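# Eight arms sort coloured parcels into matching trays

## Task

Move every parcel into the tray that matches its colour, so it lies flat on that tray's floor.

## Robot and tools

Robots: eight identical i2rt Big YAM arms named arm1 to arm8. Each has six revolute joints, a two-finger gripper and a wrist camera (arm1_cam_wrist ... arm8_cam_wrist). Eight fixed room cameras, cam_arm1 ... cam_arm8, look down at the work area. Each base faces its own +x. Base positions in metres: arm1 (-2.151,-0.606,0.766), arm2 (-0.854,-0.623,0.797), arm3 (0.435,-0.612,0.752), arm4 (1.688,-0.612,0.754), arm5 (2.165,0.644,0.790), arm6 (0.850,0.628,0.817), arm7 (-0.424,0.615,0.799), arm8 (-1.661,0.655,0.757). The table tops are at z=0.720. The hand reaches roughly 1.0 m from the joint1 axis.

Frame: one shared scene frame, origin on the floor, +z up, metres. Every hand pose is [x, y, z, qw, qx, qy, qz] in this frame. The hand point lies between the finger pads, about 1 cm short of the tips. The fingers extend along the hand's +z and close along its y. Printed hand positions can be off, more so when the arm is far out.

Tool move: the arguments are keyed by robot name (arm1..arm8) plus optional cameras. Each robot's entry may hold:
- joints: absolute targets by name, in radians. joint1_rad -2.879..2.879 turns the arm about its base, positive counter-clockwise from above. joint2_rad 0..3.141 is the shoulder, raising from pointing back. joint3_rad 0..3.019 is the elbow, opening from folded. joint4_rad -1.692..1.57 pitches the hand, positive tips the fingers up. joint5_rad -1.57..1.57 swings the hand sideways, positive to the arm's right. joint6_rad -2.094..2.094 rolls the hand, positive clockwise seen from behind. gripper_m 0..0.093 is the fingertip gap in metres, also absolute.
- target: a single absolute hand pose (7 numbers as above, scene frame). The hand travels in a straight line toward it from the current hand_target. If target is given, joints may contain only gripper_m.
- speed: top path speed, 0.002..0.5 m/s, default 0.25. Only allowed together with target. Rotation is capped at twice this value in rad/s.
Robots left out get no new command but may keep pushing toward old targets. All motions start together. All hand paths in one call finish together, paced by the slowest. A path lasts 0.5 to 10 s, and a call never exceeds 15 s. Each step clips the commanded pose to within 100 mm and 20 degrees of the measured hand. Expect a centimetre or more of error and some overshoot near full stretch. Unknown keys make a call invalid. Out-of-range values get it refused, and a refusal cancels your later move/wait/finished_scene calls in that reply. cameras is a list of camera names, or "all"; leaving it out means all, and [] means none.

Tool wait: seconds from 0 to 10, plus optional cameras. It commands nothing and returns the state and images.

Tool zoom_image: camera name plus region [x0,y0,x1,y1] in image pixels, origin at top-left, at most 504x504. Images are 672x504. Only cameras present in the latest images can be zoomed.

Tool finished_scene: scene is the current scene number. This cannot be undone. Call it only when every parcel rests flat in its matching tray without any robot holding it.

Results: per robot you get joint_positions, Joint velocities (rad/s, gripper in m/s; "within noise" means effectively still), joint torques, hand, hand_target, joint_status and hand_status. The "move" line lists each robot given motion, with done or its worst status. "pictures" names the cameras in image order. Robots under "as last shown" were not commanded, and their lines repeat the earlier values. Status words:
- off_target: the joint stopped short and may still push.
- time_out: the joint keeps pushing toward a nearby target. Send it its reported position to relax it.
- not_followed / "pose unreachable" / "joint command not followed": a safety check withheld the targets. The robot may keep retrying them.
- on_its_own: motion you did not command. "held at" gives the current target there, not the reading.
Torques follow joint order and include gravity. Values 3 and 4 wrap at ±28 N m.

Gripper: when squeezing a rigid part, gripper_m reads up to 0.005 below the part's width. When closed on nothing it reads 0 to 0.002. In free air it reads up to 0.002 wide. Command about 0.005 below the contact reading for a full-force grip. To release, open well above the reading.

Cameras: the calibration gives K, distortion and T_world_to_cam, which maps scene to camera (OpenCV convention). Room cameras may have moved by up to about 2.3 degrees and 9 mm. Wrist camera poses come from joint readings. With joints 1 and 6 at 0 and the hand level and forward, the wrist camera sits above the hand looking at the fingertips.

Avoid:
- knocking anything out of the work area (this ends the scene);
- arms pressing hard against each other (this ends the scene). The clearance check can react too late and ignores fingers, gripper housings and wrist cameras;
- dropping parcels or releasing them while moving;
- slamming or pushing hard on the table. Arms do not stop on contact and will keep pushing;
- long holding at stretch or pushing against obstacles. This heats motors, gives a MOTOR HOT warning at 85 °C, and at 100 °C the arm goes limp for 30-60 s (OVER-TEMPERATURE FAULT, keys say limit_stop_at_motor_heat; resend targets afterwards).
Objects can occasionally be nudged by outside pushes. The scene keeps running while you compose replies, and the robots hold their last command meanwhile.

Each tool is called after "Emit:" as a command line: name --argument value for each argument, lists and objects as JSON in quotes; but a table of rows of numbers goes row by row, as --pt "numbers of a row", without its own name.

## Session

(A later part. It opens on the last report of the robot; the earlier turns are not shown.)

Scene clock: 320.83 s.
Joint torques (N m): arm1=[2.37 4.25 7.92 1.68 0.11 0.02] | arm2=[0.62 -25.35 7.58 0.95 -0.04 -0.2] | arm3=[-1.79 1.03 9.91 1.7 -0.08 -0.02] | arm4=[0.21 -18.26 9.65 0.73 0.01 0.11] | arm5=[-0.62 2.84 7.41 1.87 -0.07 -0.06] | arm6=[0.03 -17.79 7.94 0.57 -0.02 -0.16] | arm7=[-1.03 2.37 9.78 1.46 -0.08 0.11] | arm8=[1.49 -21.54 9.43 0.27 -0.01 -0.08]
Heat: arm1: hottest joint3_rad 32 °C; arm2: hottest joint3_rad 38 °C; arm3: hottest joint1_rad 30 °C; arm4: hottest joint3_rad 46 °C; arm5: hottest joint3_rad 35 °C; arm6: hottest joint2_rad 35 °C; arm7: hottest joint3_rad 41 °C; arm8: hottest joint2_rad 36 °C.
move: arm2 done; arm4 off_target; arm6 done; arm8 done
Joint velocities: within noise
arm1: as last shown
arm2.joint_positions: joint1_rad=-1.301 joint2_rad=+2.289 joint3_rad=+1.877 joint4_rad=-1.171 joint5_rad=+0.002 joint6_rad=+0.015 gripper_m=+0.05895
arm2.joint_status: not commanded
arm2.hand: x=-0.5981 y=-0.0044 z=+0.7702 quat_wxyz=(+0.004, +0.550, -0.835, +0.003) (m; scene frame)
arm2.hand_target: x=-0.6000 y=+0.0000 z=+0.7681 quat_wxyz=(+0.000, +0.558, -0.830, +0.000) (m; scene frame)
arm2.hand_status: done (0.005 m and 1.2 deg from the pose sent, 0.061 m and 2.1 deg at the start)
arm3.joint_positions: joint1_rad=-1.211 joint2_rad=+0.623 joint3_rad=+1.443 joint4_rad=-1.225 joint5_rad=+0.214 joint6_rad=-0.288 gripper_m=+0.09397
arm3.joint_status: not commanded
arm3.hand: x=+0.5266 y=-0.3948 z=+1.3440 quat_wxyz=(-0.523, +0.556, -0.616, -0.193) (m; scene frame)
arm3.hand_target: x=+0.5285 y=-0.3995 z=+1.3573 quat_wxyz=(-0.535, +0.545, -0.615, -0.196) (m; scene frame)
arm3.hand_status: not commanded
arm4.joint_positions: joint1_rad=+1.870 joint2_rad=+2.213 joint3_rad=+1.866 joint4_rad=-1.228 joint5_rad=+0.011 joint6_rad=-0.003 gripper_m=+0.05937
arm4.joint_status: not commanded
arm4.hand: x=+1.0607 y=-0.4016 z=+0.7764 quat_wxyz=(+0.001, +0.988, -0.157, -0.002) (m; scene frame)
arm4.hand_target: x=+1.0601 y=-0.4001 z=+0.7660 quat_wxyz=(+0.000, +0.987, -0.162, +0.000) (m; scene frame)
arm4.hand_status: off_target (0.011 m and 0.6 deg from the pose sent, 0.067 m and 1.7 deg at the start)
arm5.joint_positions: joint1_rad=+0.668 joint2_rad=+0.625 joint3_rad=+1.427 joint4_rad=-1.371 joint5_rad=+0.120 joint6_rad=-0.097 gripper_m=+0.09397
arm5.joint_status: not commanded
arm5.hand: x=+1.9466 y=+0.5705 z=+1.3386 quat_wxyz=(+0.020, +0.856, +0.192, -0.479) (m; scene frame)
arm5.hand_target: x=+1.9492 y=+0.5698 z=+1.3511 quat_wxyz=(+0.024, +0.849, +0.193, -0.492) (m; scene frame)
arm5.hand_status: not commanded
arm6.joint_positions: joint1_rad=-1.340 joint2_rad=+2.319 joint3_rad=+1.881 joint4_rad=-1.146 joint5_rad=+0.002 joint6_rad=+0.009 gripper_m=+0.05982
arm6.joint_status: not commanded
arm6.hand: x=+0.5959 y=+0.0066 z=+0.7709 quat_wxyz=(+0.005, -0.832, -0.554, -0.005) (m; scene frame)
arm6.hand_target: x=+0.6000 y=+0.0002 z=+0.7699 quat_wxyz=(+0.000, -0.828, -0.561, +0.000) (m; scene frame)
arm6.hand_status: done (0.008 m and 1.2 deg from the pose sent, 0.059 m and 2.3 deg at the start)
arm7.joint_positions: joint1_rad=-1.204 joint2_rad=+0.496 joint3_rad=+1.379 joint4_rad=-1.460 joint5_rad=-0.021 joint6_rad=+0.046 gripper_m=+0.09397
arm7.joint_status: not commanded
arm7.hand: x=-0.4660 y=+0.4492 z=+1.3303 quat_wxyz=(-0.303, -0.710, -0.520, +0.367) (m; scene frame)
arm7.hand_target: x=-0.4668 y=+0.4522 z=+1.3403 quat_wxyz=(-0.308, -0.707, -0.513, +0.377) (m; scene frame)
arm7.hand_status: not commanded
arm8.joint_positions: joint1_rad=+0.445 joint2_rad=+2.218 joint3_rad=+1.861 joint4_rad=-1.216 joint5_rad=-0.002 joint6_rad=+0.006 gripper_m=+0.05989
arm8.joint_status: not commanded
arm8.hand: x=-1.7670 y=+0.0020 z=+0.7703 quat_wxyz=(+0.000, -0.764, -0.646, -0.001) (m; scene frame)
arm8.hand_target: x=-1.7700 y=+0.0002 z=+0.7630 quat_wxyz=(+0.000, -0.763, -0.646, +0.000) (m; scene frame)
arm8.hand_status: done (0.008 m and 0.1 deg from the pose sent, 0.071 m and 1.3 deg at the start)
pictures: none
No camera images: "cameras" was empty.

Emit:
move --arm2 '{"target":[-0.6,0.0,0.759,0,0.558,-0.830,0],"speed":0.05}' --arm4 '{"target":[1.06,-0.40,0.754,0,0.9869,-0.1616,0],"speed":0.05}' --arm6 '{"target":[0.60,0.0,0.760,0,0.828,0.561,0],"speed":0.05}' --arm8 '{"target":[-1.77,0.0,0.754,0,0.763,0.646,0],"speed":0.05}' --cameras '[]'

Emit:
move --arm2 '{"joints":{"gripper_m":0.09}}' --arm4 '{"joints":{"gripper_m":0.09}}' --arm6 '{"joints":{"gripper_m":0.09}}' --arm8 '{"joints":{"gripper_m":0.09}}' --cameras '["arm2_cam_wrist","arm4_cam_wrist","arm6_cam_wrist","arm8_cam_wrist"]'

Scene clock: 334.07 s.
Joint torques (N m): arm1=[2.32 4.48 7.94 1.73 0.09 0.02] | arm2=[0.62 -24.53 7.2 1.01 -0.04 -0.2] | arm3=[-1.55 1.08 9.91 1.72 -0.08 -0.01] | arm4=[0.21 -17.73 9.2 0.77 0.01 0.1] | arm5=[-0.26 3.31 7.46 1.84 -0.09 -0.07] | arm6=[0.09 -17.38 7.51 0.51 -0.03 -0.17] | arm7=[-1.32 2.37 9.78 1.44 -0.08 0.1] | arm8=[1.38 -20.54 8.54 0.21 0 -0.09]
Heat: arm1: hottest joint3_rad 32 °C; arm2: hottest joint3_rad 36 °C; arm3: hottest joint1_rad 30 °C; arm4: hottest joint3_rad 45 °C; arm5: hottest joint3_rad 35 °C; arm6: hottest joint2_rad 37 °C; arm7: hottest joint3_rad 41 °C; arm8: hottest joint3_rad 36 °C.
move: arm2 off_target; arm4 off_target; arm6 done; arm8 off_target
Joint velocities: within noise
arm1, arm3, arm5, arm7: as last shown
arm2.joint_positions: joint1_rad=-1.301 joint2_rad=+2.289 joint3_rad=+1.877 joint4_rad=-1.154 joint5_rad=+0.002 joint6_rad=+0.015 gripper_m=+0.05895
arm2.joint_status: not commanded
arm2.hand: x=-0.5966 y=-0.0006 z=+0.7702 quat_wxyz=(-0.003, +0.550, -0.835, -0.001) (m; scene frame)
arm2.hand_target: x=-0.6000 y=-0.0001 z=+0.7592 quat_wxyz=(+0.000, +0.558, -0.830, +0.000) (m; scene frame)
arm2.hand_status: off_target (0.012 m and 1.1 deg from the pose sent, 0.012 m and 1.2 deg at the start)
arm4.joint_positions: joint1_rad=+1.870 joint2_rad=+2.217 joint3_rad=+1.860 joint4_rad=-1.205 joint5_rad=+0.011 joint6_rad=-0.003 gripper_m=+0.05937
arm4.joint_status: not commanded
arm4.hand: x=+1.0580 y=-0.4007 z=+0.7714 quat_wxyz=(+0.000, +0.987, -0.157, -0.009) (m; scene frame)
arm4.hand_target: x=+1.0604 y=-0.4001 z=+0.7542 quat_wxyz=(+0.000, +0.987, -0.162, +0.000) (m; scene frame)
arm4.hand_status: off_target (0.018 m and 1.1 deg from the pose sent, 0.023 m and 0.6 deg at the start)
arm6.joint_positions: joint1_rad=-1.340 joint2_rad=+2.326 joint3_rad=+1.881 joint4_rad=-1.128 joint5_rad=+0.002 joint6_rad=+0.009 gripper_m=+0.05982
arm6.joint_status: not commanded
arm6.hand: x=+0.5947 y=+0.0037 z=+0.7664 quat_wxyz=(+0.002, -0.832, -0.554, -0.001) (m; scene frame)
arm6.hand_target: x=+0.5999 y=+0.0002 z=+0.7600 quat_wxyz=(+0.000, -0.828, -0.561, +0.000) (m; scene frame)
arm6.hand_status: done (0.009 m and 1.0 deg from the pose sent, 0.013 m and 1.2 deg at the start)
arm8.joint_positions: joint1_rad=+0.445 joint2_rad=+2.218 joint3_rad=+1.861 joint4_rad=-1.199 joint5_rad=-0.002 joint6_rad=+0.006 gripper_m=+0.05989
arm8.joint_status: not commanded
arm8.hand: x=-1.7677 y=-0.0021 z=+0.7703 quat_wxyz=(-0.006, -0.764, -0.646, +0.006) (m; scene frame)
arm8.hand_target: x=-1.7699 y=+0.0004 z=+0.7541 quat_wxyz=(+0.000, -0.763, -0.646, +0.000) (m; scene frame)
arm8.hand_status: off_target (0.017 m and 0.9 deg from the pose sent, 0.017 m and 0.1 deg at the start)
pictures: none
No camera images: "cameras" was empty.

Scene clock: 334.70 s.
Joint torques (N m): arm1=[2.37 4.66 7.91 1.69 0.1 0.01] | arm2=[0.62 -24.59 7.19 0.99 -0.04 -0.2] | arm3=[-1.61 1.08 9.92 1.69 -0.08 -0.01] | arm4=[0.21 -17.73 9.2 0.79 0.01 0.1] | arm5=[-0.15 2.9 7.41 1.77 -0.1 -0.05] | arm6=[0.03 -17.38 7.51 0.58 -0.03 -0.16] | arm7=[-1.08 2.26 9.76 1.43 -0.08 0.11] | arm8=[1.55 -20.66 8.5 0.32 -0.02 -0.09]
Heat: arm1: hottest joint3_rad 32 °C; arm2: hottest joint3_rad 36 °C; arm3: hottest joint1_rad 30 °C; arm4: hottest joint3_rad 45 °C; arm5: hottest joint3_rad 35 °C; arm6: hottest joint2_rad 37 °C; arm7: hottest joint3_rad 41 °C; arm8: hottest joint3_rad 36 °C.
move: arm2 done; arm4 done; arm6 done; arm8 done
Joint velocities: within noise
arm1, arm3, arm5, arm7: as last shown
arm2.joint_positions: joint1_rad=-1.301 joint2_rad=+2.289 joint3_rad=+1.877 joint4_rad=-1.154 joint5_rad=+0.002 joint6_rad=+0.015 gripper_m=+0.08984
arm2.joint_status: all done
arm2.hand: x=-0.5966 y=-0.0006 z=+0.7702 quat_wxyz=(-0.003, +0.550, -0.835, -0.001) (m; scene frame)
arm2.hand_target: x=-0.6000 y=-0.0002 z=+0.7592 quat_wxyz=(+0.000, +0.558, -0.830, +0.000) (m; scene frame)
arm2.hand_status: not commanded
arm4.joint_positions: joint1_rad=+1.870 joint2_rad=+2.217 joint3_rad=+1.860 joint4_rad=-1.205 joint5_rad=+0.011 joint6_rad=-0.003 gripper_m=+0.08982
arm4.joint_status: all done
arm4.hand: x=+1.0580 y=-0.4007 z=+0.7714 quat_wxyz=(+0.000, +0.987, -0.157, -0.009) (m; scene frame)
arm4.hand_target: x=+1.0604 y=-0.4001 z=+0.7542 quat_wxyz=(+0.000, +0.987, -0.162, +0.000) (m; scene frame)
arm4.hand_status: not commanded
arm6.joint_positions: joint1_rad=-1.340 joint2_rad=+2.326 joint3_rad=+1.881 joint4_rad=-1.128 joint5_rad=+0.002 joint6_rad=+0.009 gripper_m=+0.08979
arm6.joint_status: all done
arm6.hand: x=+0.5947 y=+0.0037 z=+0.7664 quat_wxyz=(+0.002, -0.832, -0.554, -0.001) (m; scene frame)
arm6.hand_target: x=+0.5999 y=+0.0002 z=+0.7600 quat_wxyz=(+0.000, -0.828, -0.561, +0.000) (m; scene frame)
arm6.hand_status: not commanded
arm8.joint_positions: joint1_rad=+0.445 joint2_rad=+2.218 joint3_rad=+1.861 joint4_rad=-1.199 joint5_rad=-0.002 joint6_rad=+0.006 gripper_m=+0.08983
arm8.joint_status: all done
arm8.hand: x=-1.7677 y=-0.0021 z=+0.7703 quat_wxyz=(-0.006, -0.764, -0.646, +0.006) (m; scene frame)
arm8.hand_target: x=-1.7699 y=+0.0004 z=+0.7541 quat_wxyz=(+0.000, -0.763, -0.646, +0.000) (m; scene frame)
arm8.hand_status: not commanded
pictures: arm2_cam_wrist, arm4_cam_wrist, arm6_cam_wrist, arm8_cam_wrist
camera_calibration:
arm2_cam_wrist: T_world_to_cam=[[0.91653, -0.399746, 0.0132769, 0.535137], [-0.333093, -0.744492, 0.578602, -0.64041], [-0.221409, -0.534728, -0.815502, 0.616227], [0, 0, 0, 1]] pos_world=[-0.567347, 0.0666526, 0.865972]
arm4_cam_wrist: T_world_to_cam=[[0.297761, 0.954588, 0.0100166, 0.0571944], [0.784562, -0.250676, 0.567119, -1.36324], [0.543876, -0.161007, -0.823575, 0.120261], [0, 0, 0, 1]] pos_world=[0.987111, -0.376966, 0.871593]
arm6_cam_wrist: T_world_to_cam=[[-0.925197, 0.379391, 0.00851797, 0.540819], [0.314308, 0.753519, 0.577425, -0.626426], [0.212651, 0.536909, -0.816399, 0.621563], [0, 0, 0, 1]] pos_world=[0.565079, -0.0668809, 0.864551]
arm8_cam_wrist: T_world_to_cam=[[-0.98513, 0.171368, -0.0123316, -1.73057], [0.13281, 0.805073, 0.578117, -0.204568], [0.108999, 0.567882, -0.815861, 0.942924], [0, 0, 0, 1]] pos_world=[-1.78045, -0.0742123, 0.866219]

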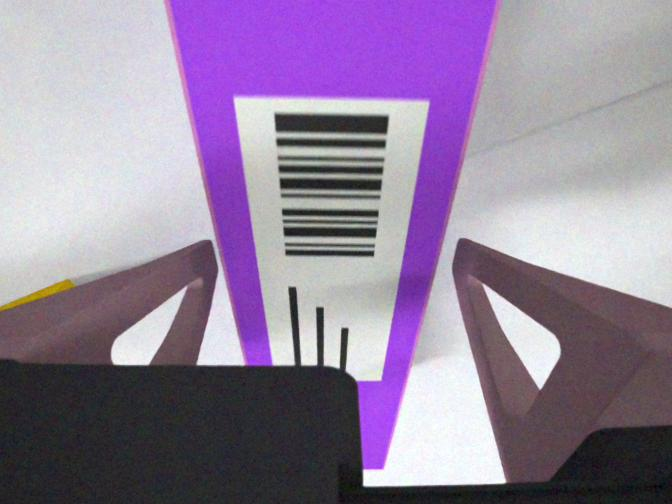

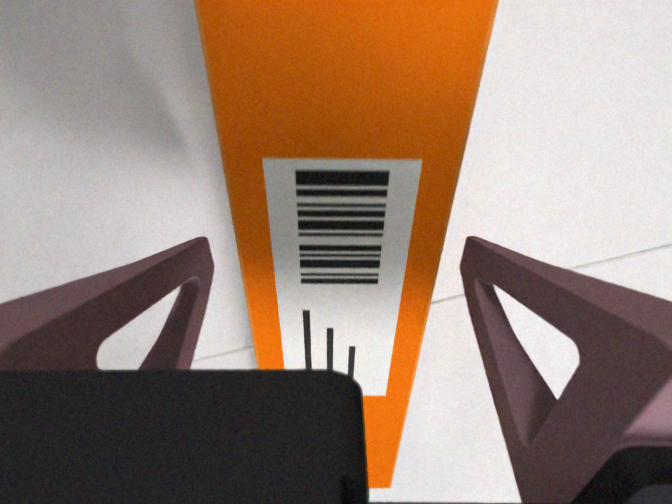

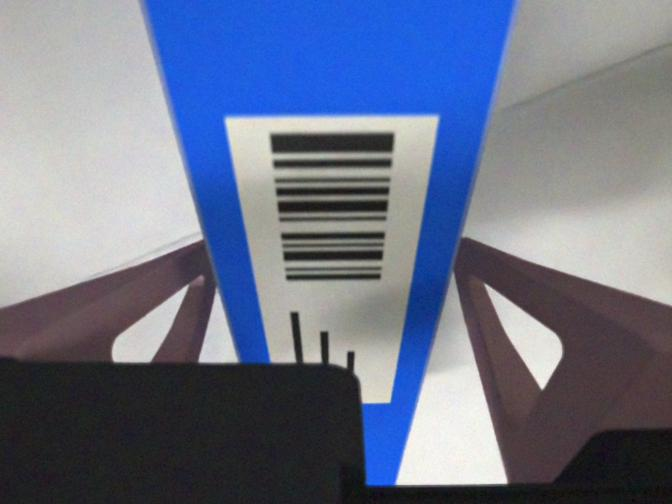

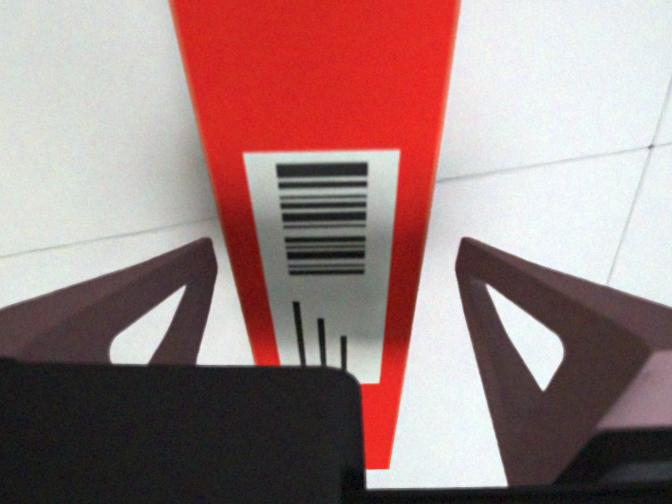

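Emit:
move --arm2 '{"target":[-0.7,-0.25,0.99,0,0.558,-0.830,0],"speed":0.3}' --arm4 '{"target":[1.345,-0.497,0.99,0,0.9869,-0.1616,0],"speed":0.3}' --arm6 '{"target":[0.70,0.255,0.99,0,0.828,0.561,0],"speed":0.3}' --arm8 '{"target":[-1.726,0.257,0.99,0,0.763,0.646,0],"speed":0.3}' --cameras '["cam_arm6","cam_arm3"]'

Emit:
move --arm7 '{"target":[-0.597,0.0,0.875,0,0.8348,0.5505,0],"speed":0.35}' --arm3 '{"target":[0.594,0.002,0.875,0,0.5544,-0.8323,0],"speed":0.35}' --arm1 '{"target":[-1.768,-0.002,0.875,0,0.6455,-0.7638,0],"speed":0.35}' --cameras '["arm7_cam_wrist","arm3_cam_wrist","arm1_cam_wrist"]'

Scene clock: 355.87 s.
Joint torques (N m): arm1=[2.55 4.37 7.97 1.76 0.1 0.03] | arm2=[0.32 -12.28 7.82 0.18 -0.05 -0.21] | arm3=[-1.61 0.97 9.95 1.69 -0.07 -0.01] | arm4=[1.26 -7.36 9.65 -0.16 0.01 0.11] | arm5=[-0.5 2.37 7.43 1.85 -0.1 -0.02] | arm6=[-0.21 -8.88 8.25 -0.16 -0.03 -0.18] | arm7=[-1.08 2.26 9.81 1.44 -0.07 0.1] | arm8=[1.9 -10.4 9.18 -0.59 -0.02 -0.04]
Heat: arm1: hottest joint3_rad 32 °C; arm2: hottest joint2_rad 35 °C; arm3: hottest joint1_rad 30 °C; arm4: hottest joint3_rad 43 °C; arm5: hottest joint3_rad 35 °C; arm6: hottest joint2_rad 35 °C; arm7: hottest joint3_rad 41 °C; arm8: hottest joint2_rad 36 °C.
move: arm2 done; arm4 done; arm6 done; arm8 done
Joint velocities: within noise
arm1, arm3, arm5, arm7: as last shown
arm2.joint_positions: joint1_rad=-1.301 joint2_rad=+1.409 joint3_rad=+1.214 joint4_rad=-1.358 joint5_rad=+0.002 joint6_rad=+0.011 gripper_m=+0.08993
arm2.joint_status: not commanded
arm2.hand: x=-0.6982 y=-0.2471 z=+0.9931 quat_wxyz=(-0.008, +0.551, -0.834, -0.005) (m; scene frame)
arm2.hand_target: x=-0.7000 y=-0.2500 z=+0.9900 quat_wxyz=(+0.000, +0.558, -0.830, +0.000) (m; scene frame)
arm2.hand_status: done (0.005 m and 1.4 deg from the pose sent, 0.348 m and 1.1 deg at the start)
arm4.joint_positions: joint1_rad=+1.870 joint2_rad=+1.293 joint3_rad=+1.215 joint4_rad=-1.479 joint5_rad=+0.011 joint6_rad=+0.009 gripper_m=+0.08991
arm4.joint_status: not commanded
arm4.hand: x=+1.3423 y=-0.4916 z=+0.9944 quat_wxyz=(-0.001, +0.986, -0.163, -0.011) (m; scene frame)
arm4.hand_target: x=+1.3451 y=-0.4969 z=+0.9900 quat_wxyz=(+0.000, +0.987, -0.162, +0.000) (m; scene frame)
arm4.hand_status: done (0.007 m and 1.3 deg from the pose sent, 0.373 m and 1.1 deg at the start)
arm6.joint_positions: joint1_rad=-1.340 joint2_rad=+1.432 joint3_rad=+1.165 joint4_rad=-1.306 joint5_rad=+0.002 joint6_rad=+0.007 gripper_m=+0.08988
arm6.joint_status: not commanded
arm6.hand: x=+0.6969 y=+0.2541 z=+0.9855 quat_wxyz=(+0.001, -0.832, -0.555, +0.000) (m; scene frame)
arm6.hand_target: x=+0.6999 y=+0.2550 z=+0.9899 quat_wxyz=(+0.000, -0.828, -0.561, +0.000) (m; scene frame)
arm6.hand_status: done (0.006 m and 0.8 deg from the pose sent, 0.352 m and 0.9 deg at the start)
arm8.joint_positions: joint1_rad=+0.445 joint2_rad=+1.396 joint3_rad=+1.306 joint4_rad=-1.465 joint5_rad=-0.002 joint6_rad=+0.006 gripper_m=+0.08992
arm8.joint_status: not commanded
arm8.hand: x=-1.7264 y=+0.2534 z=+0.9931 quat_wxyz=(-0.006, -0.764, -0.646, +0.006) (m; scene frame)
arm8.hand_target: x=-1.7260 y=+0.2570 z=+0.9901 quat_wxyz=(+0.000, -0.763, -0.646, +0.000) (m; scene frame)
arm8.hand_status: done (0.005 m and 1.0 deg from the pose sent, 0.342 m and 0.9 deg at the start)
pictures: cam_arm3, cam_arm6

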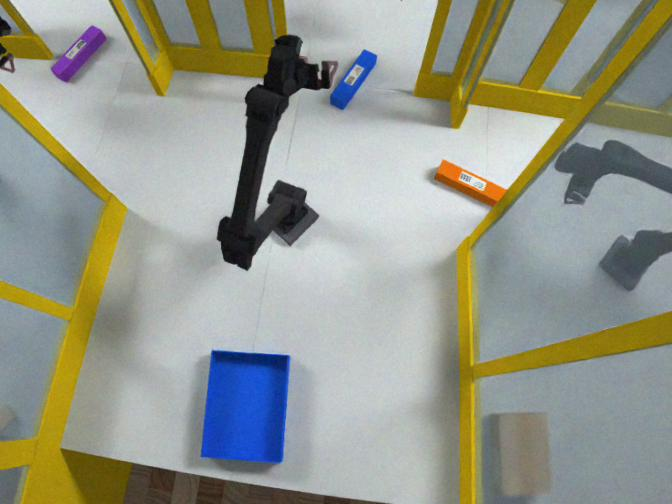

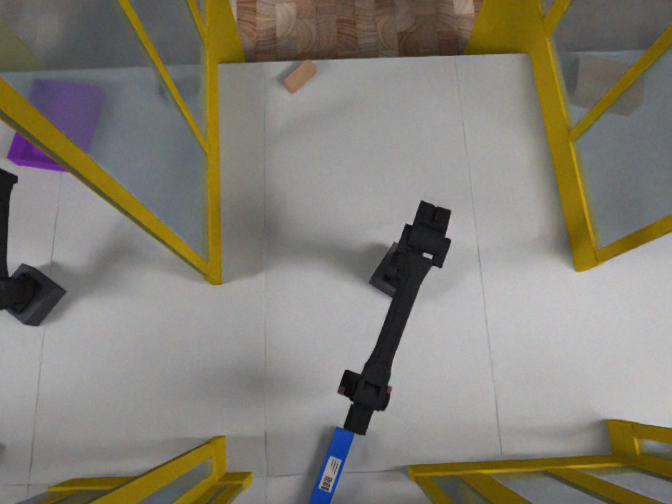

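Scene clock: 359.37 s.
Joint torques (N m): arm1=[2.26 -20.25 12.48 -0.16 0.14 -0.09] | arm2=[0.32 -12.28 7.8 0.18 -0.04 -0.2] | arm3=[-1.73 -22.59 13.7 -0.34 -0.25 0.13] | arm4=[1.2 -7.36 9.65 -0.16 0.01 0.11] | arm5=[-0.26 3.78 7.41 1.92 -0.07 -0.05] | arm6=[-0.21 -9 8.25 -0.16 -0.03 -0.17] | arm7=[-0.5 -16.44 14.43 -0.31 -0.18 0.2] | arm8=[1.96 -10.58 9.21 -0.5 -0.02 -0.05]
Heat: arm1: hottest joint3_rad 33 °C; arm2: hottest joint2_rad 35 °C; arm3: hottest joint1_rad 30 °C; arm4: hottest joint3_rad 43 °C; arm5: hottest joint3_rad 35 °C; arm6: hottest joint2_rad 35 °C; arm7: hottest joint3_rad 41 °C; arm8: hottest joint2_rad 36 °C.
move: arm1 off_target; arm3 off_target; arm7 off_target
Joint velocities: within noise
arm1.joint_positions: joint1_rad=+1.414 joint2_rad=+2.297 joint3_rad=+2.268 joint4_rad=-1.548 joint5_rad=-0.011 joint6_rad=-0.392 gripper_m=+0.09398
arm1.joint_status: not commanded
arm1.hand: x=-1.7668 y=-0.0152 z=+0.8730 quat_wxyz=(+0.007, +0.638, -0.770, +0.001) (m; scene frame)
arm1.hand_target: x=-1.7683 y=-0.0025 z=+0.8751 quat_wxyz=(-0.001, +0.645, -0.764, +0.000) (m; scene frame)
arm1.hand_status: off_target (0.013 m and 1.4 deg from the pose sent, 0.696 m and 57.6 deg at the start)
arm2, arm4, arm5, arm6, arm8: as last shown
arm2.joint_positions: joint1_rad=-1.301 joint2_rad=+1.409 joint3_rad=+1.214 joint4_rad=-1.359 joint5_rad=+0.002 joint6_rad=+0.011 gripper_m=+0.08993
arm2.hand: x=-0.6982 y=-0.2472 z=+0.9931 quat_wxyz=(-0.008, +0.551, -0.834, -0.005) (m; scene frame)
arm3.joint_positions: joint1_rad=-1.201 joint2_rad=+2.063 joint3_rad=+1.824 joint4_rad=-1.386 joint5_rad=+0.000 joint6_rad=+0.125 gripper_m=+0.09397
arm3.joint_status: not commanded
arm3.hand: x=+0.5827 y=-0.0121 z=+0.8519 quat_wxyz=(+0.017, +0.567, -0.824, +0.017) (m; scene frame)
arm3.hand_target: x=+0.5937 y=+0.0007 z=+0.8750 quat_wxyz=(+0.000, +0.555, -0.832, +0.000) (m; scene frame)
arm3.hand_status: off_target (0.029 m and 3.2 deg from the pose sent, 0.618 m and 69.6 deg at the start)
arm4.hand: x=+1.3423 y=-0.4916 z=+0.9944 quat_wxyz=(-0.001, +0.986, -0.164, -0.011) (m; scene frame)
arm6.joint_positions: joint1_rad=-1.340 joint2_rad=+1.432 joint3_rad=+1.165 joint4_rad=-1.307 joint5_rad=+0.002 joint6_rad=+0.007 gripper_m=+0.08988
arm6.hand: x=+0.6969 y=+0.2542 z=+0.9855 quat_wxyz=(+0.002, -0.832, -0.555, -0.001) (m; scene frame)
arm7.joint_positions: joint1_rad=-1.204 joint2_rad=+2.080 joint3_rad=+1.762 joint4_rad=-1.286 joint5_rad=+0.002 joint6_rad=+0.122 gripper_m=+0.09397
arm7.joint_status: not commanded
arm7.hand: x=-0.5915 y=+0.0176 z=+0.8601 quat_wxyz=(+0.013, -0.832, -0.555, -0.013) (m; scene frame)
arm7.hand_target: x=-0.5967 y=+0.0010 z=+0.8754 quat_wxyz=(+0.000, -0.835, -0.551, +0.000) (m; scene frame)
arm7.hand_status: off_target (0.024 m and 2.2 deg from the pose sent, 0.653 m and 57.1 deg at the start)
pictures: arm1_cam_wrist, arm3_cam_wrist, arm7_cam_wrist
camera_calibration:
arm1_cam_wrist: T_world_to_cam=[[0.979198, -0.202555, -0.0119518, 1.73846], [-0.157703, -0.796791, 0.583313, -0.795249], [-0.127676, -0.569295, -0.812159, 0.601396], [0, 0, 0, 1]] pos_world=[-1.75093, 0.0608583, 0.973087]
arm3_cam_wrist: T_world_to_cam=[[0.932102, -0.361667, 0.0195396, -0.565318], [-0.29522, -0.727383, 0.619482, -0.358635], [-0.209834, -0.58319, -0.784767, 0.907823], [0, 0, 0, 1]] pos_world=[0.61155, 0.0641107, 0.945644]
arm7_cam_wrist: T_world_to_cam=[[-0.929023, 0.369455, 0.0204871, -0.57683], [0.307099, 0.738971, 0.599677, -0.340819], [0.206414, 0.563405, -0.79998, 0.921502], [0, 0, 0, 1]] pos_world=[-0.621434, -0.0542108, 0.953382]

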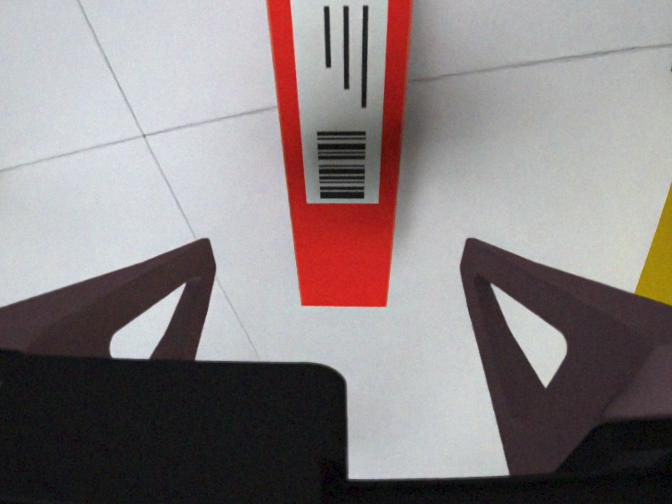

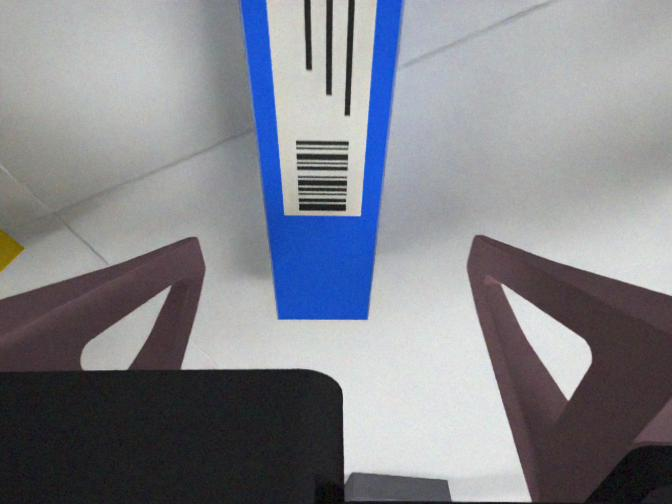

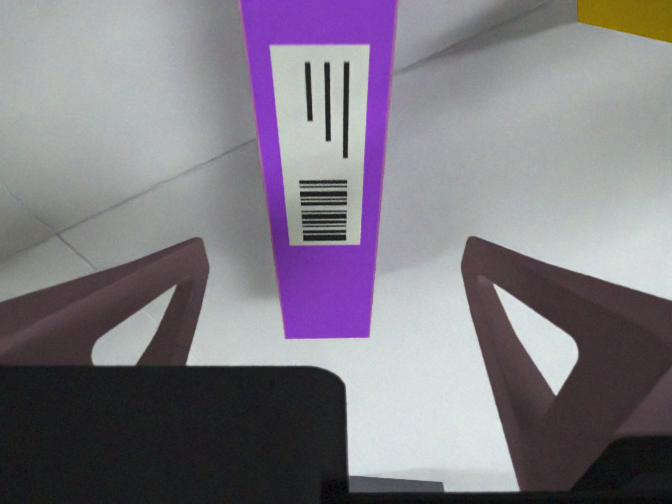

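Emit:
move --arm7 '{"target":[-0.590,0.0,0.768,0,0.8348,0.5505,0],"speed":0.2}' --arm3 '{"target":[0.582,0.003,0.772,0,0.5544,-0.8323,0],"speed":0.2}' --arm1 '{"target":[-1.762,-0.003,0.757,0,0.6455,-0.7638,0],"speed":0.2}' --cameras '["arm7_cam_wrist","arm3_cam_wrist","arm1_cam_wrist"]'

Scene clock: 376.47 s.
Joint torques (N m): arm1=[1.55 -21.71 8.79 0.76 0.14 -0.07] | arm2=[0.32 -12.28 7.82 0.18 -0.05 -0.2] | arm3=[-0.21 -23.24 9.03 0.57 -0.24 0.13] | arm4=[1.26 -7.36 9.63 -0.16 0.01 0.11] | arm5=[-0.26 3.02 7.39 1.76 -0.1 -0.04] | arm6=[-0.15 -9 8.25 -0.14 -0.03 -0.18] | arm7=[0.32 -17.73 8.66 0.55 -0.17 0.21] | arm8=[1.9 -10.52 9.2 -0.47 -0.02 -0.05]
Heat: arm1: hottest joint3_rad 34 °C; arm2: hottest joint2_rad 35 °C; arm3: hottest joint3_rad 32 °C; arm4: hottest joint3_rad 43 °C; arm5: hottest joint3_rad 35 °C; arm6: hottest joint2_rad 34 °C; arm7: hottest joint3_rad 44 °C; arm8: hottest joint2_rad 35 °C.
move: arm1 done; arm3 done; arm7 done
Joint velocities: within noise
arm1.joint_positions: joint1_rad=+1.414 joint2_rad=+2.384 joint3_rad=+2.138 joint4_rad=-1.324 joint5_rad=-0.011 joint6_rad=-0.399 gripper_m=+0.09398
arm1.joint_status: not commanded
arm1.hand: x=-1.7611 y=-0.0081 z=+0.7637 quat_wxyz=(+0.003, +0.640, -0.768, +0.000) (m; scene frame)
arm1.hand_target: x=-1.7620 y=-0.0032 z=+0.7571 quat_wxyz=(+0.000, +0.645, -0.764, +0.000) (m; scene frame)
arm1.hand_status: done (0.008 m and 0.9 deg from the pose sent, 0.117 m and 1.4 deg at the start)
arm2, arm4, arm5, arm6, arm8: as last shown
arm3.joint_positions: joint1_rad=-1.201 joint2_rad=+2.143 joint3_rad=+1.725 joint4_rad=-1.185 joint5_rad=-0.001 joint6_rad=+0.144 gripper_m=+0.09397
arm3.joint_status: not commanded
arm3.hand: x=+0.5848 y=-0.0048 z=+0.7675 quat_wxyz=(+0.008, +0.559, -0.829, +0.010) (m; scene frame)
arm3.hand_target: x=+0.5819 y=+0.0029 z=+0.7721 quat_wxyz=(+0.000, +0.554, -0.832, +0.000) (m; scene frame)
arm3.hand_status: done (0.009 m and 1.5 deg from the pose sent, 0.081 m and 3.2 deg at the start)
arm6.joint_positions: joint1_rad=-1.340 joint2_rad=+1.432 joint3_rad=+1.165 joint4_rad=-1.307 joint5_rad=+0.002 joint6_rad=+0.006 gripper_m=+0.08988
arm7.joint_positions: joint1_rad=-1.204 joint2_rad=+2.194 joint3_rad=+1.711 joint4_rad=-1.089 joint5_rad=+0.002 joint6_rad=+0.133 gripper_m=+0.09397
arm7.joint_status: not commanded
arm7.hand: x=-0.5957 y=+0.0029 z=+0.7724 quat_wxyz=(+0.003, -0.835, -0.550, -0.001) (m; scene frame)
arm7.hand_target: x=-0.5900 y=+0.0001 z=+0.7682 quat_wxyz=(+0.000, -0.835, -0.551, +0.000) (m; scene frame)
arm7.hand_status: done (0.008 m and 0.3 deg from the pose sent, 0.094 m and 2.2 deg at the start)
pictures: arm1_cam_wrist, arm3_cam_wrist, arm7_cam_wrist
camera_calibration:
arm1_cam_wrist: T_world_to_cam=[[0.980539, -0.196088, -0.00960025, 1.7336], [-0.154519, -0.80099, 0.578393, -0.71561], [-0.121106, -0.565654, -0.815702, 0.531658], [0, 0, 0, 1]] pos_world=[-1.74605, 0.0674751, 0.864221]
arm3_cam_wrist: T_world_to_cam=[[0.924815, -0.380054, 0.0166253, -0.556567], [-0.312972, -0.735283, 0.601172, -0.27607], [-0.216253, -0.561176, -0.798947, 0.86098], [0, 0, 0, 1]] pos_world=[0.614509, 0.0686469, 0.863096]
arm7_cam_wrist: T_world_to_cam=[[-0.924867, 0.379905, 0.0170977, -0.568455], [0.320296, 0.753936, 0.573577, -0.24805], [0.205014, 0.535959, -0.818973, 0.874463], [0, 0, 0, 1]] pos_world=[-0.625573, -0.0657034, 0.868156]

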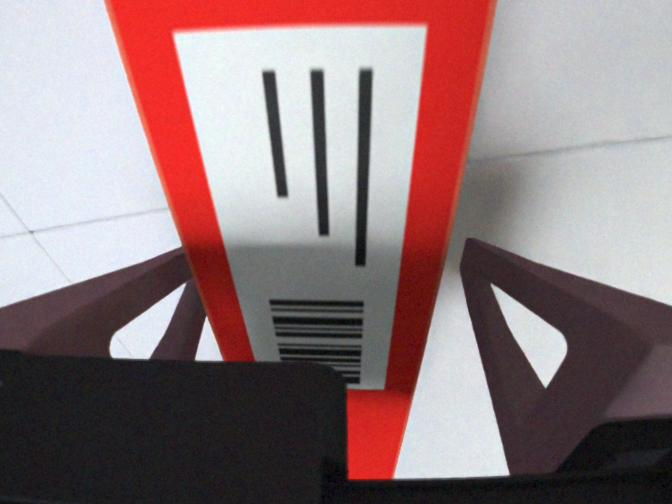

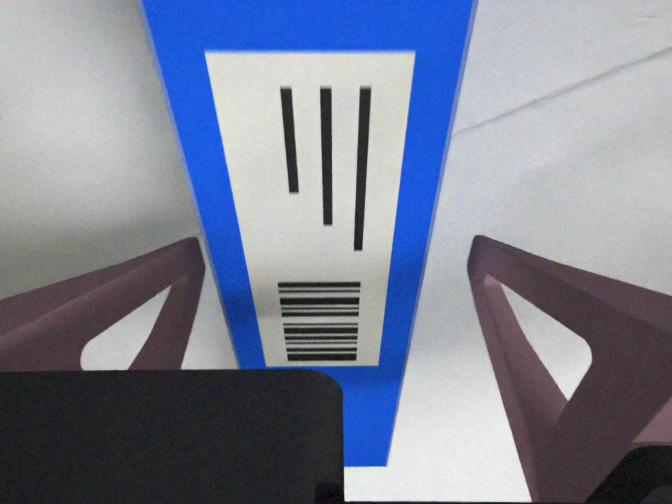

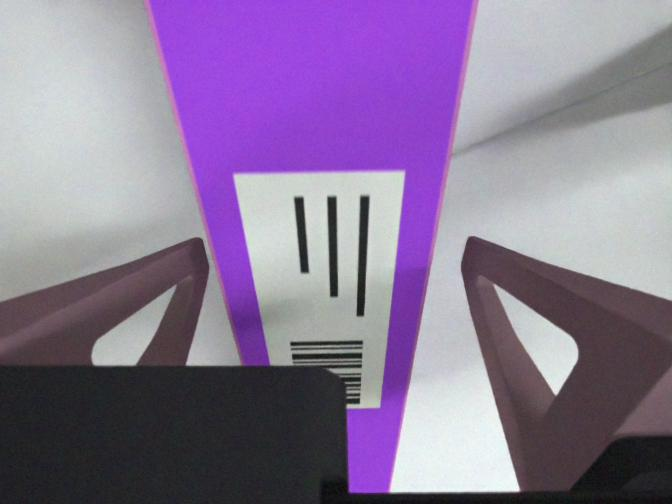

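Emit:
move --arm7 '{"joints":{"gripper_m":0.045}}' --arm3 '{"joints":{"gripper_m":0.045}}' --arm1 '{"joints":{"gripper_m":0.045}}' --cameras '[]'

Emit:
move --arm7 '{"target":[-0.53,0.24,0.99,0,0.8348,0.5505,0],"speed":0.25}' --arm3 '{"target":[0.526,-0.24,0.99,0,0.5544,-0.8323,0],"speed":0.25}' --arm1 '{"target":[-1.94,-0.27,0.99,0,0.6455,-0.7638,0],"speed":0.25}' --cameras '[]'

Scene clock: 387.83 s.
Joint torques (N m): arm1=[1.38 -21.6 8.76 0.58 0.13 -0.08] | arm2=[0.32 -12.28 7.82 0.18 -0.05 -0.2] | arm3=[-0.15 -22.77 9.05 0.57 -0.22 0.13] | arm4=[1.26 -7.36 9.63 -0.16 0.01 0.11] | arm5=[-0.56 3.19 7.42 1.69 -0.11 -0.03] | arm6=[-0.21 -9 8.25 -0.14 -0.03 -0.17] | arm7=[0.44 -17.26 8.65 0.55 -0.16 0.19] | arm8=[1.96 -10.46 9.21 -0.59 -0.02 -0.04]
Heat: arm1: hottest joint3_rad 35 °C; arm2: hottest joint2_rad 34 °C; arm3: hottest joint3_rad 31 °C; arm4: hottest joint3_rad 42 °C; arm5: hottest joint3_rad 35 °C; arm6: hottest joint2_rad 34 °C; arm7: hottest joint3_rad 43 °C; arm8: hottest joint3_rad 35 °C.
move: arm1 off_target; arm3 off_target; arm7 off_target
Joint velocities: within noise
arm1.joint_positions: joint1_rad=+1.414 joint2_rad=+2.384 joint3_rad=+2.138 joint4_rad=-1.323 joint5_rad=-0.010 joint6_rad=-0.400 gripper_m=+0.05930
arm1.joint_status: gripper_m off_target (ended at +0.05933, target +0.04500)
arm1.hand: x=-1.7608 y=-0.0080 z=+0.7637 quat_wxyz=(+0.003, +0.641, -0.768, +0.000) (m; scene frame)
arm1.hand_target: x=-1.7620 y=-0.0031 z=+0.7571 quat_wxyz=(+0.000, +0.645, -0.764, +0.000) (m; scene frame)
arm1.hand_status: not commanded
arm2, arm4, arm5, arm6, arm8: as last shown
arm3.joint_positions: joint1_rad=-1.201 joint2_rad=+2.143 joint3_rad=+1.725 joint4_rad=-1.184 joint5_rad=-0.001 joint6_rad=+0.145 gripper_m=+0.05859
arm3.joint_status: gripper_m off_target (ended at +0.05861, target +0.04500)
arm3.hand: x=+0.5847 y=-0.0047 z=+0.7675 quat_wxyz=(+0.008, +0.558, -0.829, +0.009) (m; scene frame)
arm3.hand_target: x=+0.5820 y=+0.0029 z=+0.7721 quat_wxyz=(+0.000, +0.555, -0.832, +0.000) (m; scene frame)
arm3.hand_status: not commanded
arm7.joint_positions: joint1_rad=-1.204 joint2_rad=+2.194 joint3_rad=+1.711 joint4_rad=-1.089 joint5_rad=+0.001 joint6_rad=+0.133 gripper_m=+0.05976
arm7.joint_status: gripper_m off_target (ended at +0.05979, target +0.04500)
arm7.hand: x=-0.5957 y=+0.0029 z=+0.7724 quat_wxyz=(+0.002, -0.835, -0.550, -0.001) (m; scene frame)
arm7.hand_target: x=-0.5900 y=+0.0001 z=+0.7682 quat_wxyz=(+0.000, -0.835, -0.551, +0.000) (m; scene frame)
arm7.hand_status: not commanded
pictures: none
No camera images: "cameras" was empty.

Scene clock: 390.27 s.
Joint torques (N m): arm1=[2.32 -9.17 7.99 -0.06 0.11 -0.01] | arm2=[0.32 -12.28 7.8 0.18 -0.05 -0.2] | arm3=[-0.73 -12.57 9.46 -0.17 -0.2 0.05] | arm4=[1.2 -7.36 9.65 -0.16 0.01 0.11] | arm5=[-0.67 2.67 7.51 1.72 -0.09 -0.08] | arm6=[-0.15 -9 8.24 -0.16 -0.03 -0.18] | arm7=[-0.73 -9.52 8.85 -0.28 -0.15 0.08] | arm8=[1.79 -10.52 9.13 -0.57 -0.01 -0.05]
Heat: arm1: hottest joint3_rad 35 °C; arm2: hottest joint2_rad 34 °C; arm3: hottest joint2_rad 31 °C; arm4: hottest joint3_rad 42 °C; arm5: hottest joint3_rad 35 °C; arm6: hottest joint2_rad 34 °C; arm7: hottest joint3_rad 43 °C; arm8: hottest joint3_rad 35 °C.
move: arm1 done; arm3 done; arm7 done
Joint velocities: within noise
arm1.joint_positions: joint1_rad=+1.414 joint2_rad=+1.368 joint3_rad=+1.271 joint4_rad=-1.441 joint5_rad=-0.010 joint6_rad=-0.400 gripper_m=+0.05929
arm1.joint_status: not commanded
arm1.hand: x=-1.9338 y=-0.2685 z=+0.9955 quat_wxyz=(-0.012, +0.641, -0.768, -0.004) (m; scene frame)
arm1.hand_target: x=-1.9398 y=-0.2701 z=+0.9902 quat_wxyz=(+0.000, +0.645, -0.764, +0.000) (m; scene frame)
arm1.hand_status: done (0.008 m and 1.6 deg from the pose sent, 0.390 m and 0.8 deg at the start)
arm2, arm4, arm5, arm6, arm8: as last shown
arm3.joint_positions: joint1_rad=-1.201 joint2_rad=+1.363 joint3_rad=+1.259 joint4_rad=-1.479 joint5_rad=-0.001 joint6_rad=+0.145 gripper_m=+0.05859
arm3.joint_status: not commanded
arm3.hand: x=+0.5266 y=-0.2373 z=+0.9842 quat_wxyz=(+0.001, +0.559, -0.829, +0.003) (m; scene frame)
arm3.hand_target: x=+0.5260 y=-0.2401 z=+0.9899 quat_wxyz=(+0.000, +0.554, -0.832, +0.000) (m; scene frame)
arm3.hand_status: done (0.006 m and 0.7 deg from the pose sent, 0.329 m and 1.5 deg at the start)
arm7.joint_positions: joint1_rad=-1.204 joint2_rad=+1.380 joint3_rad=+1.181 joint4_rad=-1.353 joint5_rad=+0.001 joint6_rad=+0.133 gripper_m=+0.05976
arm7.joint_status: not commanded
arm7.hand: x=-0.5308 y=+0.2334 z=+0.9921 quat_wxyz=(-0.004, -0.835, -0.550, +0.007) (m; scene frame)
arm7.hand_target: x=-0.5300 y=+0.2400 z=+0.9899 quat_wxyz=(+0.000, -0.835, -0.550, +0.000) (m; scene frame)
arm7.hand_status: done (0.007 m and 0.9 deg from the pose sent, 0.329 m and 0.3 deg at the start)
pictures: none
No camera images: "cameras" was empty.

Emit:
move --arm7 '{"joints":{"joint1_rad":2.145,"joint6_rad":0.122}}' --arm3 '{"joints":{"joint1_rad":2.115,"joint6_rad":-0.148}}' --arm1 '{"joints":{"joint1_rad":-1.534,"joint6_rad":0.204}}' --cameras '[]'

Emit:
move --arm7 '{"target":[-0.38,1.29,0.88,0,0.638,-0.770,0],"speed":0.25}' --arm3 '{"target":[0.39,-1.27,0.88,0,0.678,0.7353,0],"speed":0.25}' --arm1 '{"target":[-2.40,-1.225,0.88,0,0.882,0.471,0],"speed":0.25}' --cameras '["cam_arm1","cam_arm3","cam_arm7","arm1_cam_wrist","arm3_cam_wrist","arm7_cam_wrist"]'

Scene clock: 411.10 s.
Joint torques (N m): arm1=[2.14 -8.88 7.97 -0.14 0.02 0.03] | arm2=[0.32 -12.28 7.82 0.2 -0.04 -0.2] | arm3=[-1.2 -12.86 9.4 -0.25 -0.07 -0.2] | arm4=[1.26 -7.36 9.63 -0.16 0.01 0.11] | arm5=[-0.32 2.61 7.54 1.89 -0.11 -0.03] | arm6=[-0.21 -9.05 8.25 -0.14 -0.02 -0.18] | arm7=[-0.79 -9.29 8.9 -0.24 0.02 0.06] | arm8=[1.79 -10.29 9.14 -0.51 -0.01 -0.04]
Heat: arm1: hottest joint3_rad 34 °C; arm2: hottest joint3_rad 34 °C; arm3: hottest joint3_rad 32 °C; arm4: hottest joint3_rad 42 °C; arm5: hottest joint3_rad 36 °C; arm6: hottest joint2_rad 33 °C; arm7: hottest joint3_rad 40 °C; arm8: hottest joint3_rad 35 °C.
move: arm1 done; arm3 done; arm7 done
Joint velocities: within noise
arm1.joint_positions: joint1_rad=-1.542 joint2_rad=+1.368 joint3_rad=+1.271 joint4_rad=-1.441 joint5_rad=-0.006 joint6_rad=+0.198 gripper_m=+0.05946
arm1.joint_status: all done
arm1.hand: x=-2.3054 y=-0.9732 z=+1.0016 quat_wxyz=(-0.018, -0.883, -0.470, +0.011) (m; scene frame)
arm1.hand_target: x=-2.3004 y=-0.9704 z=+0.9962 quat_wxyz=(-0.011, -0.882, -0.471, +0.001) (m; scene frame)
arm1.hand_status: not commanded
arm2, arm4, arm6, arm8: as last shown
arm3.joint_positions: joint1_rad=+2.124 joint2_rad=+1.363 joint3_rad=+1.259 joint4_rad=-1.479 joint5_rad=-0.006 joint6_rad=-0.134 gripper_m=+0.05857
arm3.joint_status: all done
arm3.hand: x=+0.4123 y=-0.9996 z=+0.9791 quat_wxyz=(-0.002, +0.679, +0.734, +0.010) (m; scene frame)
arm3.hand_target: x=+0.4088 y=-0.9966 z=+0.9848 quat_wxyz=(-0.001, +0.678, +0.735, +0.008) (m; scene frame)
arm3.hand_status: not commanded
arm5.joint_positions: joint1_rad=+0.668 joint2_rad=+0.625 joint3_rad=+1.427 joint4_rad=-1.371 joint5_rad=+0.120 joint6_rad=-0.097 gripper_m=+0.09397
arm5.joint_status: not commanded
arm5.hand: x=+1.9466 y=+0.5705 z=+1.3386 quat_wxyz=(+0.020, +0.856, +0.192, -0.479) (m; scene frame)
arm5.hand_target: x=+1.9492 y=+0.5698 z=+1.3511 quat_wxyz=(+0.024, +0.849, +0.193, -0.492) (m; scene frame)
arm5.hand_status: not commanded
arm7.joint_positions: joint1_rad=+2.151 joint2_rad=+1.380 joint3_rad=+1.181 joint4_rad=-1.353 joint5_rad=-0.003 joint6_rad=+0.128 gripper_m=+0.05971
arm7.joint_status: all done
arm7.hand: x=-0.4002 y=+1.0093 z=+0.9941 quat_wxyz=(-0.006, +0.638, -0.770, -0.009) (m; scene frame)
arm7.hand_target: x=-0.3978 y=+1.0026 z=+0.9919 quat_wxyz=(-0.001, +0.638, -0.770, -0.002) (m; scene frame)
arm7.hand_status: not commanded
pictures: none
No camera images: "cameras" was empty.

Scene clock: 413.37 s.
Joint torques (N m): arm1=[2.2 -18.96 12.36 -0.13 0.19 0.08] | arm2=[0.32 -12.28 7.82 0.2 -0.05 -0.2] | arm3=[-1.14 -22.71 14.17 -0.35 0.02 -0.18] | arm4=[1.26 -7.36 9.63 -0.16 0.01 0.11] | arm5=[0.03 3.02 7.51 1.76 -0.08 -0.07] | arm6=[-0.15 -8.94 8.24 -0.16 -0.03 -0.18] | arm7=[-0.62 -17.2 15.2 -0.36 0.08 0.07] | arm8=[2.14 -10.4 9.14 -0.55 -0.03 -0.03]
Heat: arm1: hottest joint3_rad 34 °C; arm2: hottest joint3_rad 34 °C; arm3: hottest joint3_rad 32 °C; arm4: hottest joint3_rad 42 °C; arm5: hottest joint3_rad 36 °C; arm6: hottest joint2_rad 33 °C; arm7: hottest joint3_rad 41 °C; arm8: hottest joint3_rad 35 °C.
move: arm1 off_target; arm3 off_target; arm7 off_target
Joint velocities: within noise
arm1.joint_positions: joint1_rad=-1.538 joint2_rad=+2.147 joint3_rad=+1.979 joint4_rad=-1.431 joint5_rad=+0.004 joint6_rad=+0.204 gripper_m=+0.05946
arm1.joint_status: not commanded
arm1.hand: x=-2.4021 y=-1.2098 z=+0.8723 quat_wxyz=(+0.005, -0.883, -0.469, -0.009) (m; scene frame)
arm1.hand_target: x=-2.3998 y=-1.2243 z=+0.8802 quat_wxyz=(-0.001, -0.882, -0.471, +0.001) (m; scene frame)
arm1.hand_status: off_target (0.017 m and 1.2 deg from the pose sent, 0.295 m and 2.4 deg at the start)
arm2, arm4, arm5, arm6, arm8: as last shown
arm3.joint_positions: joint1_rad=+2.124 joint2_rad=+2.111 joint3_rad=+1.950 joint4_rad=-1.446 joint5_rad=+0.002 joint6_rad=-0.134 gripper_m=+0.05857
arm3.joint_status: not commanded
arm3.hand: x=+0.3969 y=-1.2544 z=+0.8612 quat_wxyz=(-0.012, +0.679, +0.734, +0.017) (m; scene frame)
arm3.hand_target: x=+0.3901 y=-1.2688 z=+0.8803 quat_wxyz=(+0.000, +0.678, +0.735, -0.001) (m; scene frame)
arm3.hand_status: off_target (0.025 m and 2.4 deg from the pose sent, 0.289 m and 1.2 deg at the start)
arm7.joint_positions: joint1_rad=+2.151 joint2_rad=+2.187 joint3_rad=+1.954 joint4_rad=-1.375 joint5_rad=-0.002 joint6_rad=+0.128 gripper_m=+0.05971
arm7.joint_status: not commanded
arm7.hand: x=-0.3846 y=+1.2721 z=+0.8677 quat_wxyz=(+0.013, +0.638, -0.770, +0.011) (m; scene frame)
arm7.hand_target: x=-0.3799 y=+1.2888 z=+0.8802 quat_wxyz=(-0.001, +0.638, -0.770, +0.000) (m; scene frame)
arm7.hand_status: off_target (0.022 m and 2.0 deg from the pose sent, 0.304 m and 1.2 deg at the start)
pictures: arm1_cam_wrist, arm3_cam_wrist, arm7_cam_wrist, cam_arm1, cam_arm3, cam_arm7
camera_calibration:
arm1_cam_wrist: T_world_to_cam=[[-0.819501, 0.573068, -0.00327909, -1.27129], [0.460386, 0.661749, 0.591721, 1.39506], [0.341266, 0.483406, -0.806136, 2.23434], [0, 0, 0, 1]] pos_world=[-2.44659, -1.27474, 0.971527]
arm3_cam_wrist: T_world_to_cam=[[-0.997407, -0.0719637, 0.000959357, 0.303646], [-0.0561702, 0.786707, 0.614766, 0.485547], [-0.0449955, 0.613118, -0.788709, 1.59022], [0, 0, 0, 1]] pos_world=[0.401684, -1.33512, 0.955431]
arm7_cam_wrist: T_world_to_cam=[[0.985261, -0.170446, 0.0144293, 0.580031], [-0.145088, -0.78803, 0.598296, 0.433879], [-0.0906067, -0.591572, -0.801145, 1.53415], [0, 0, 0, 1]] pos_world=[-0.369527, 1.34834, 0.961122]

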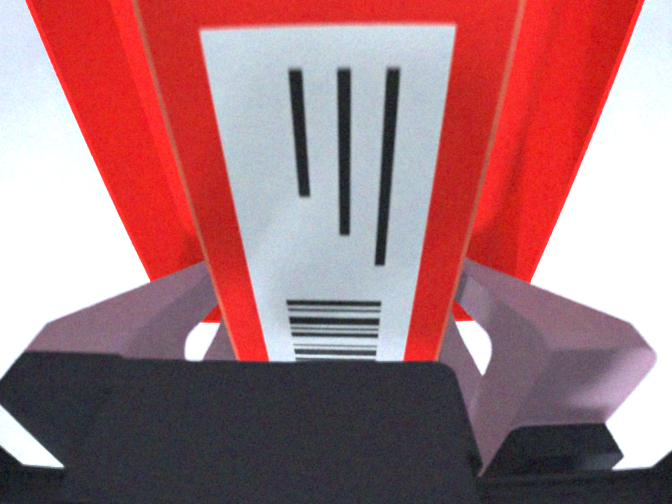

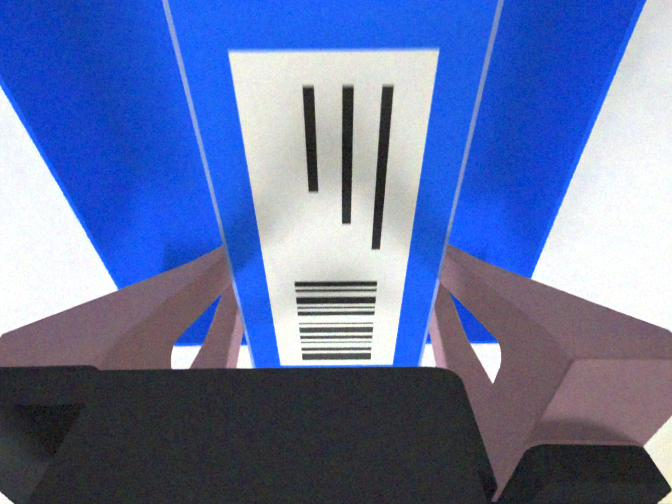

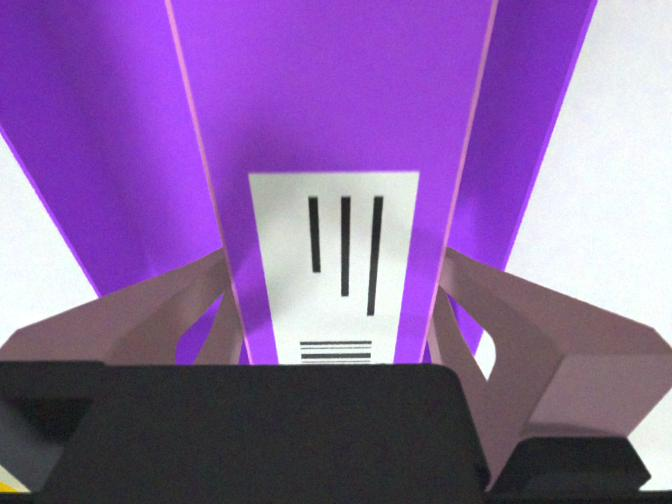

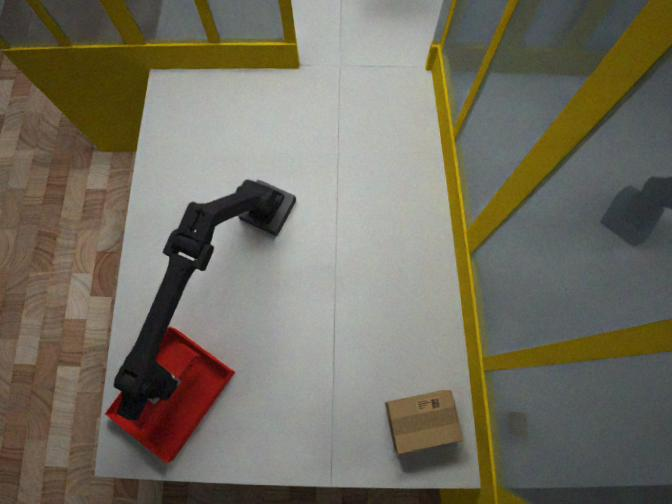

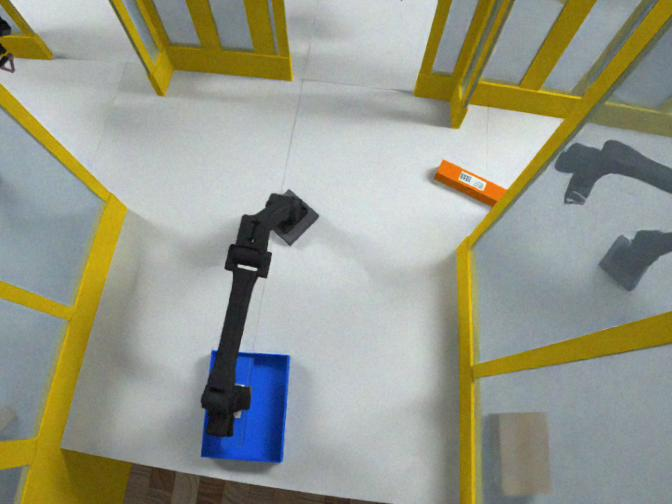

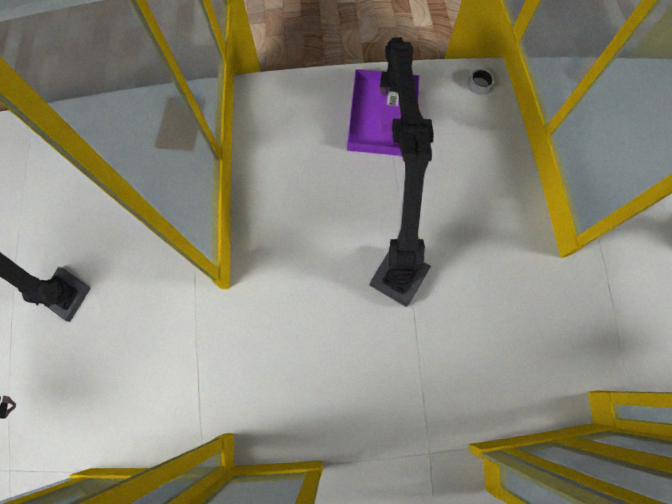

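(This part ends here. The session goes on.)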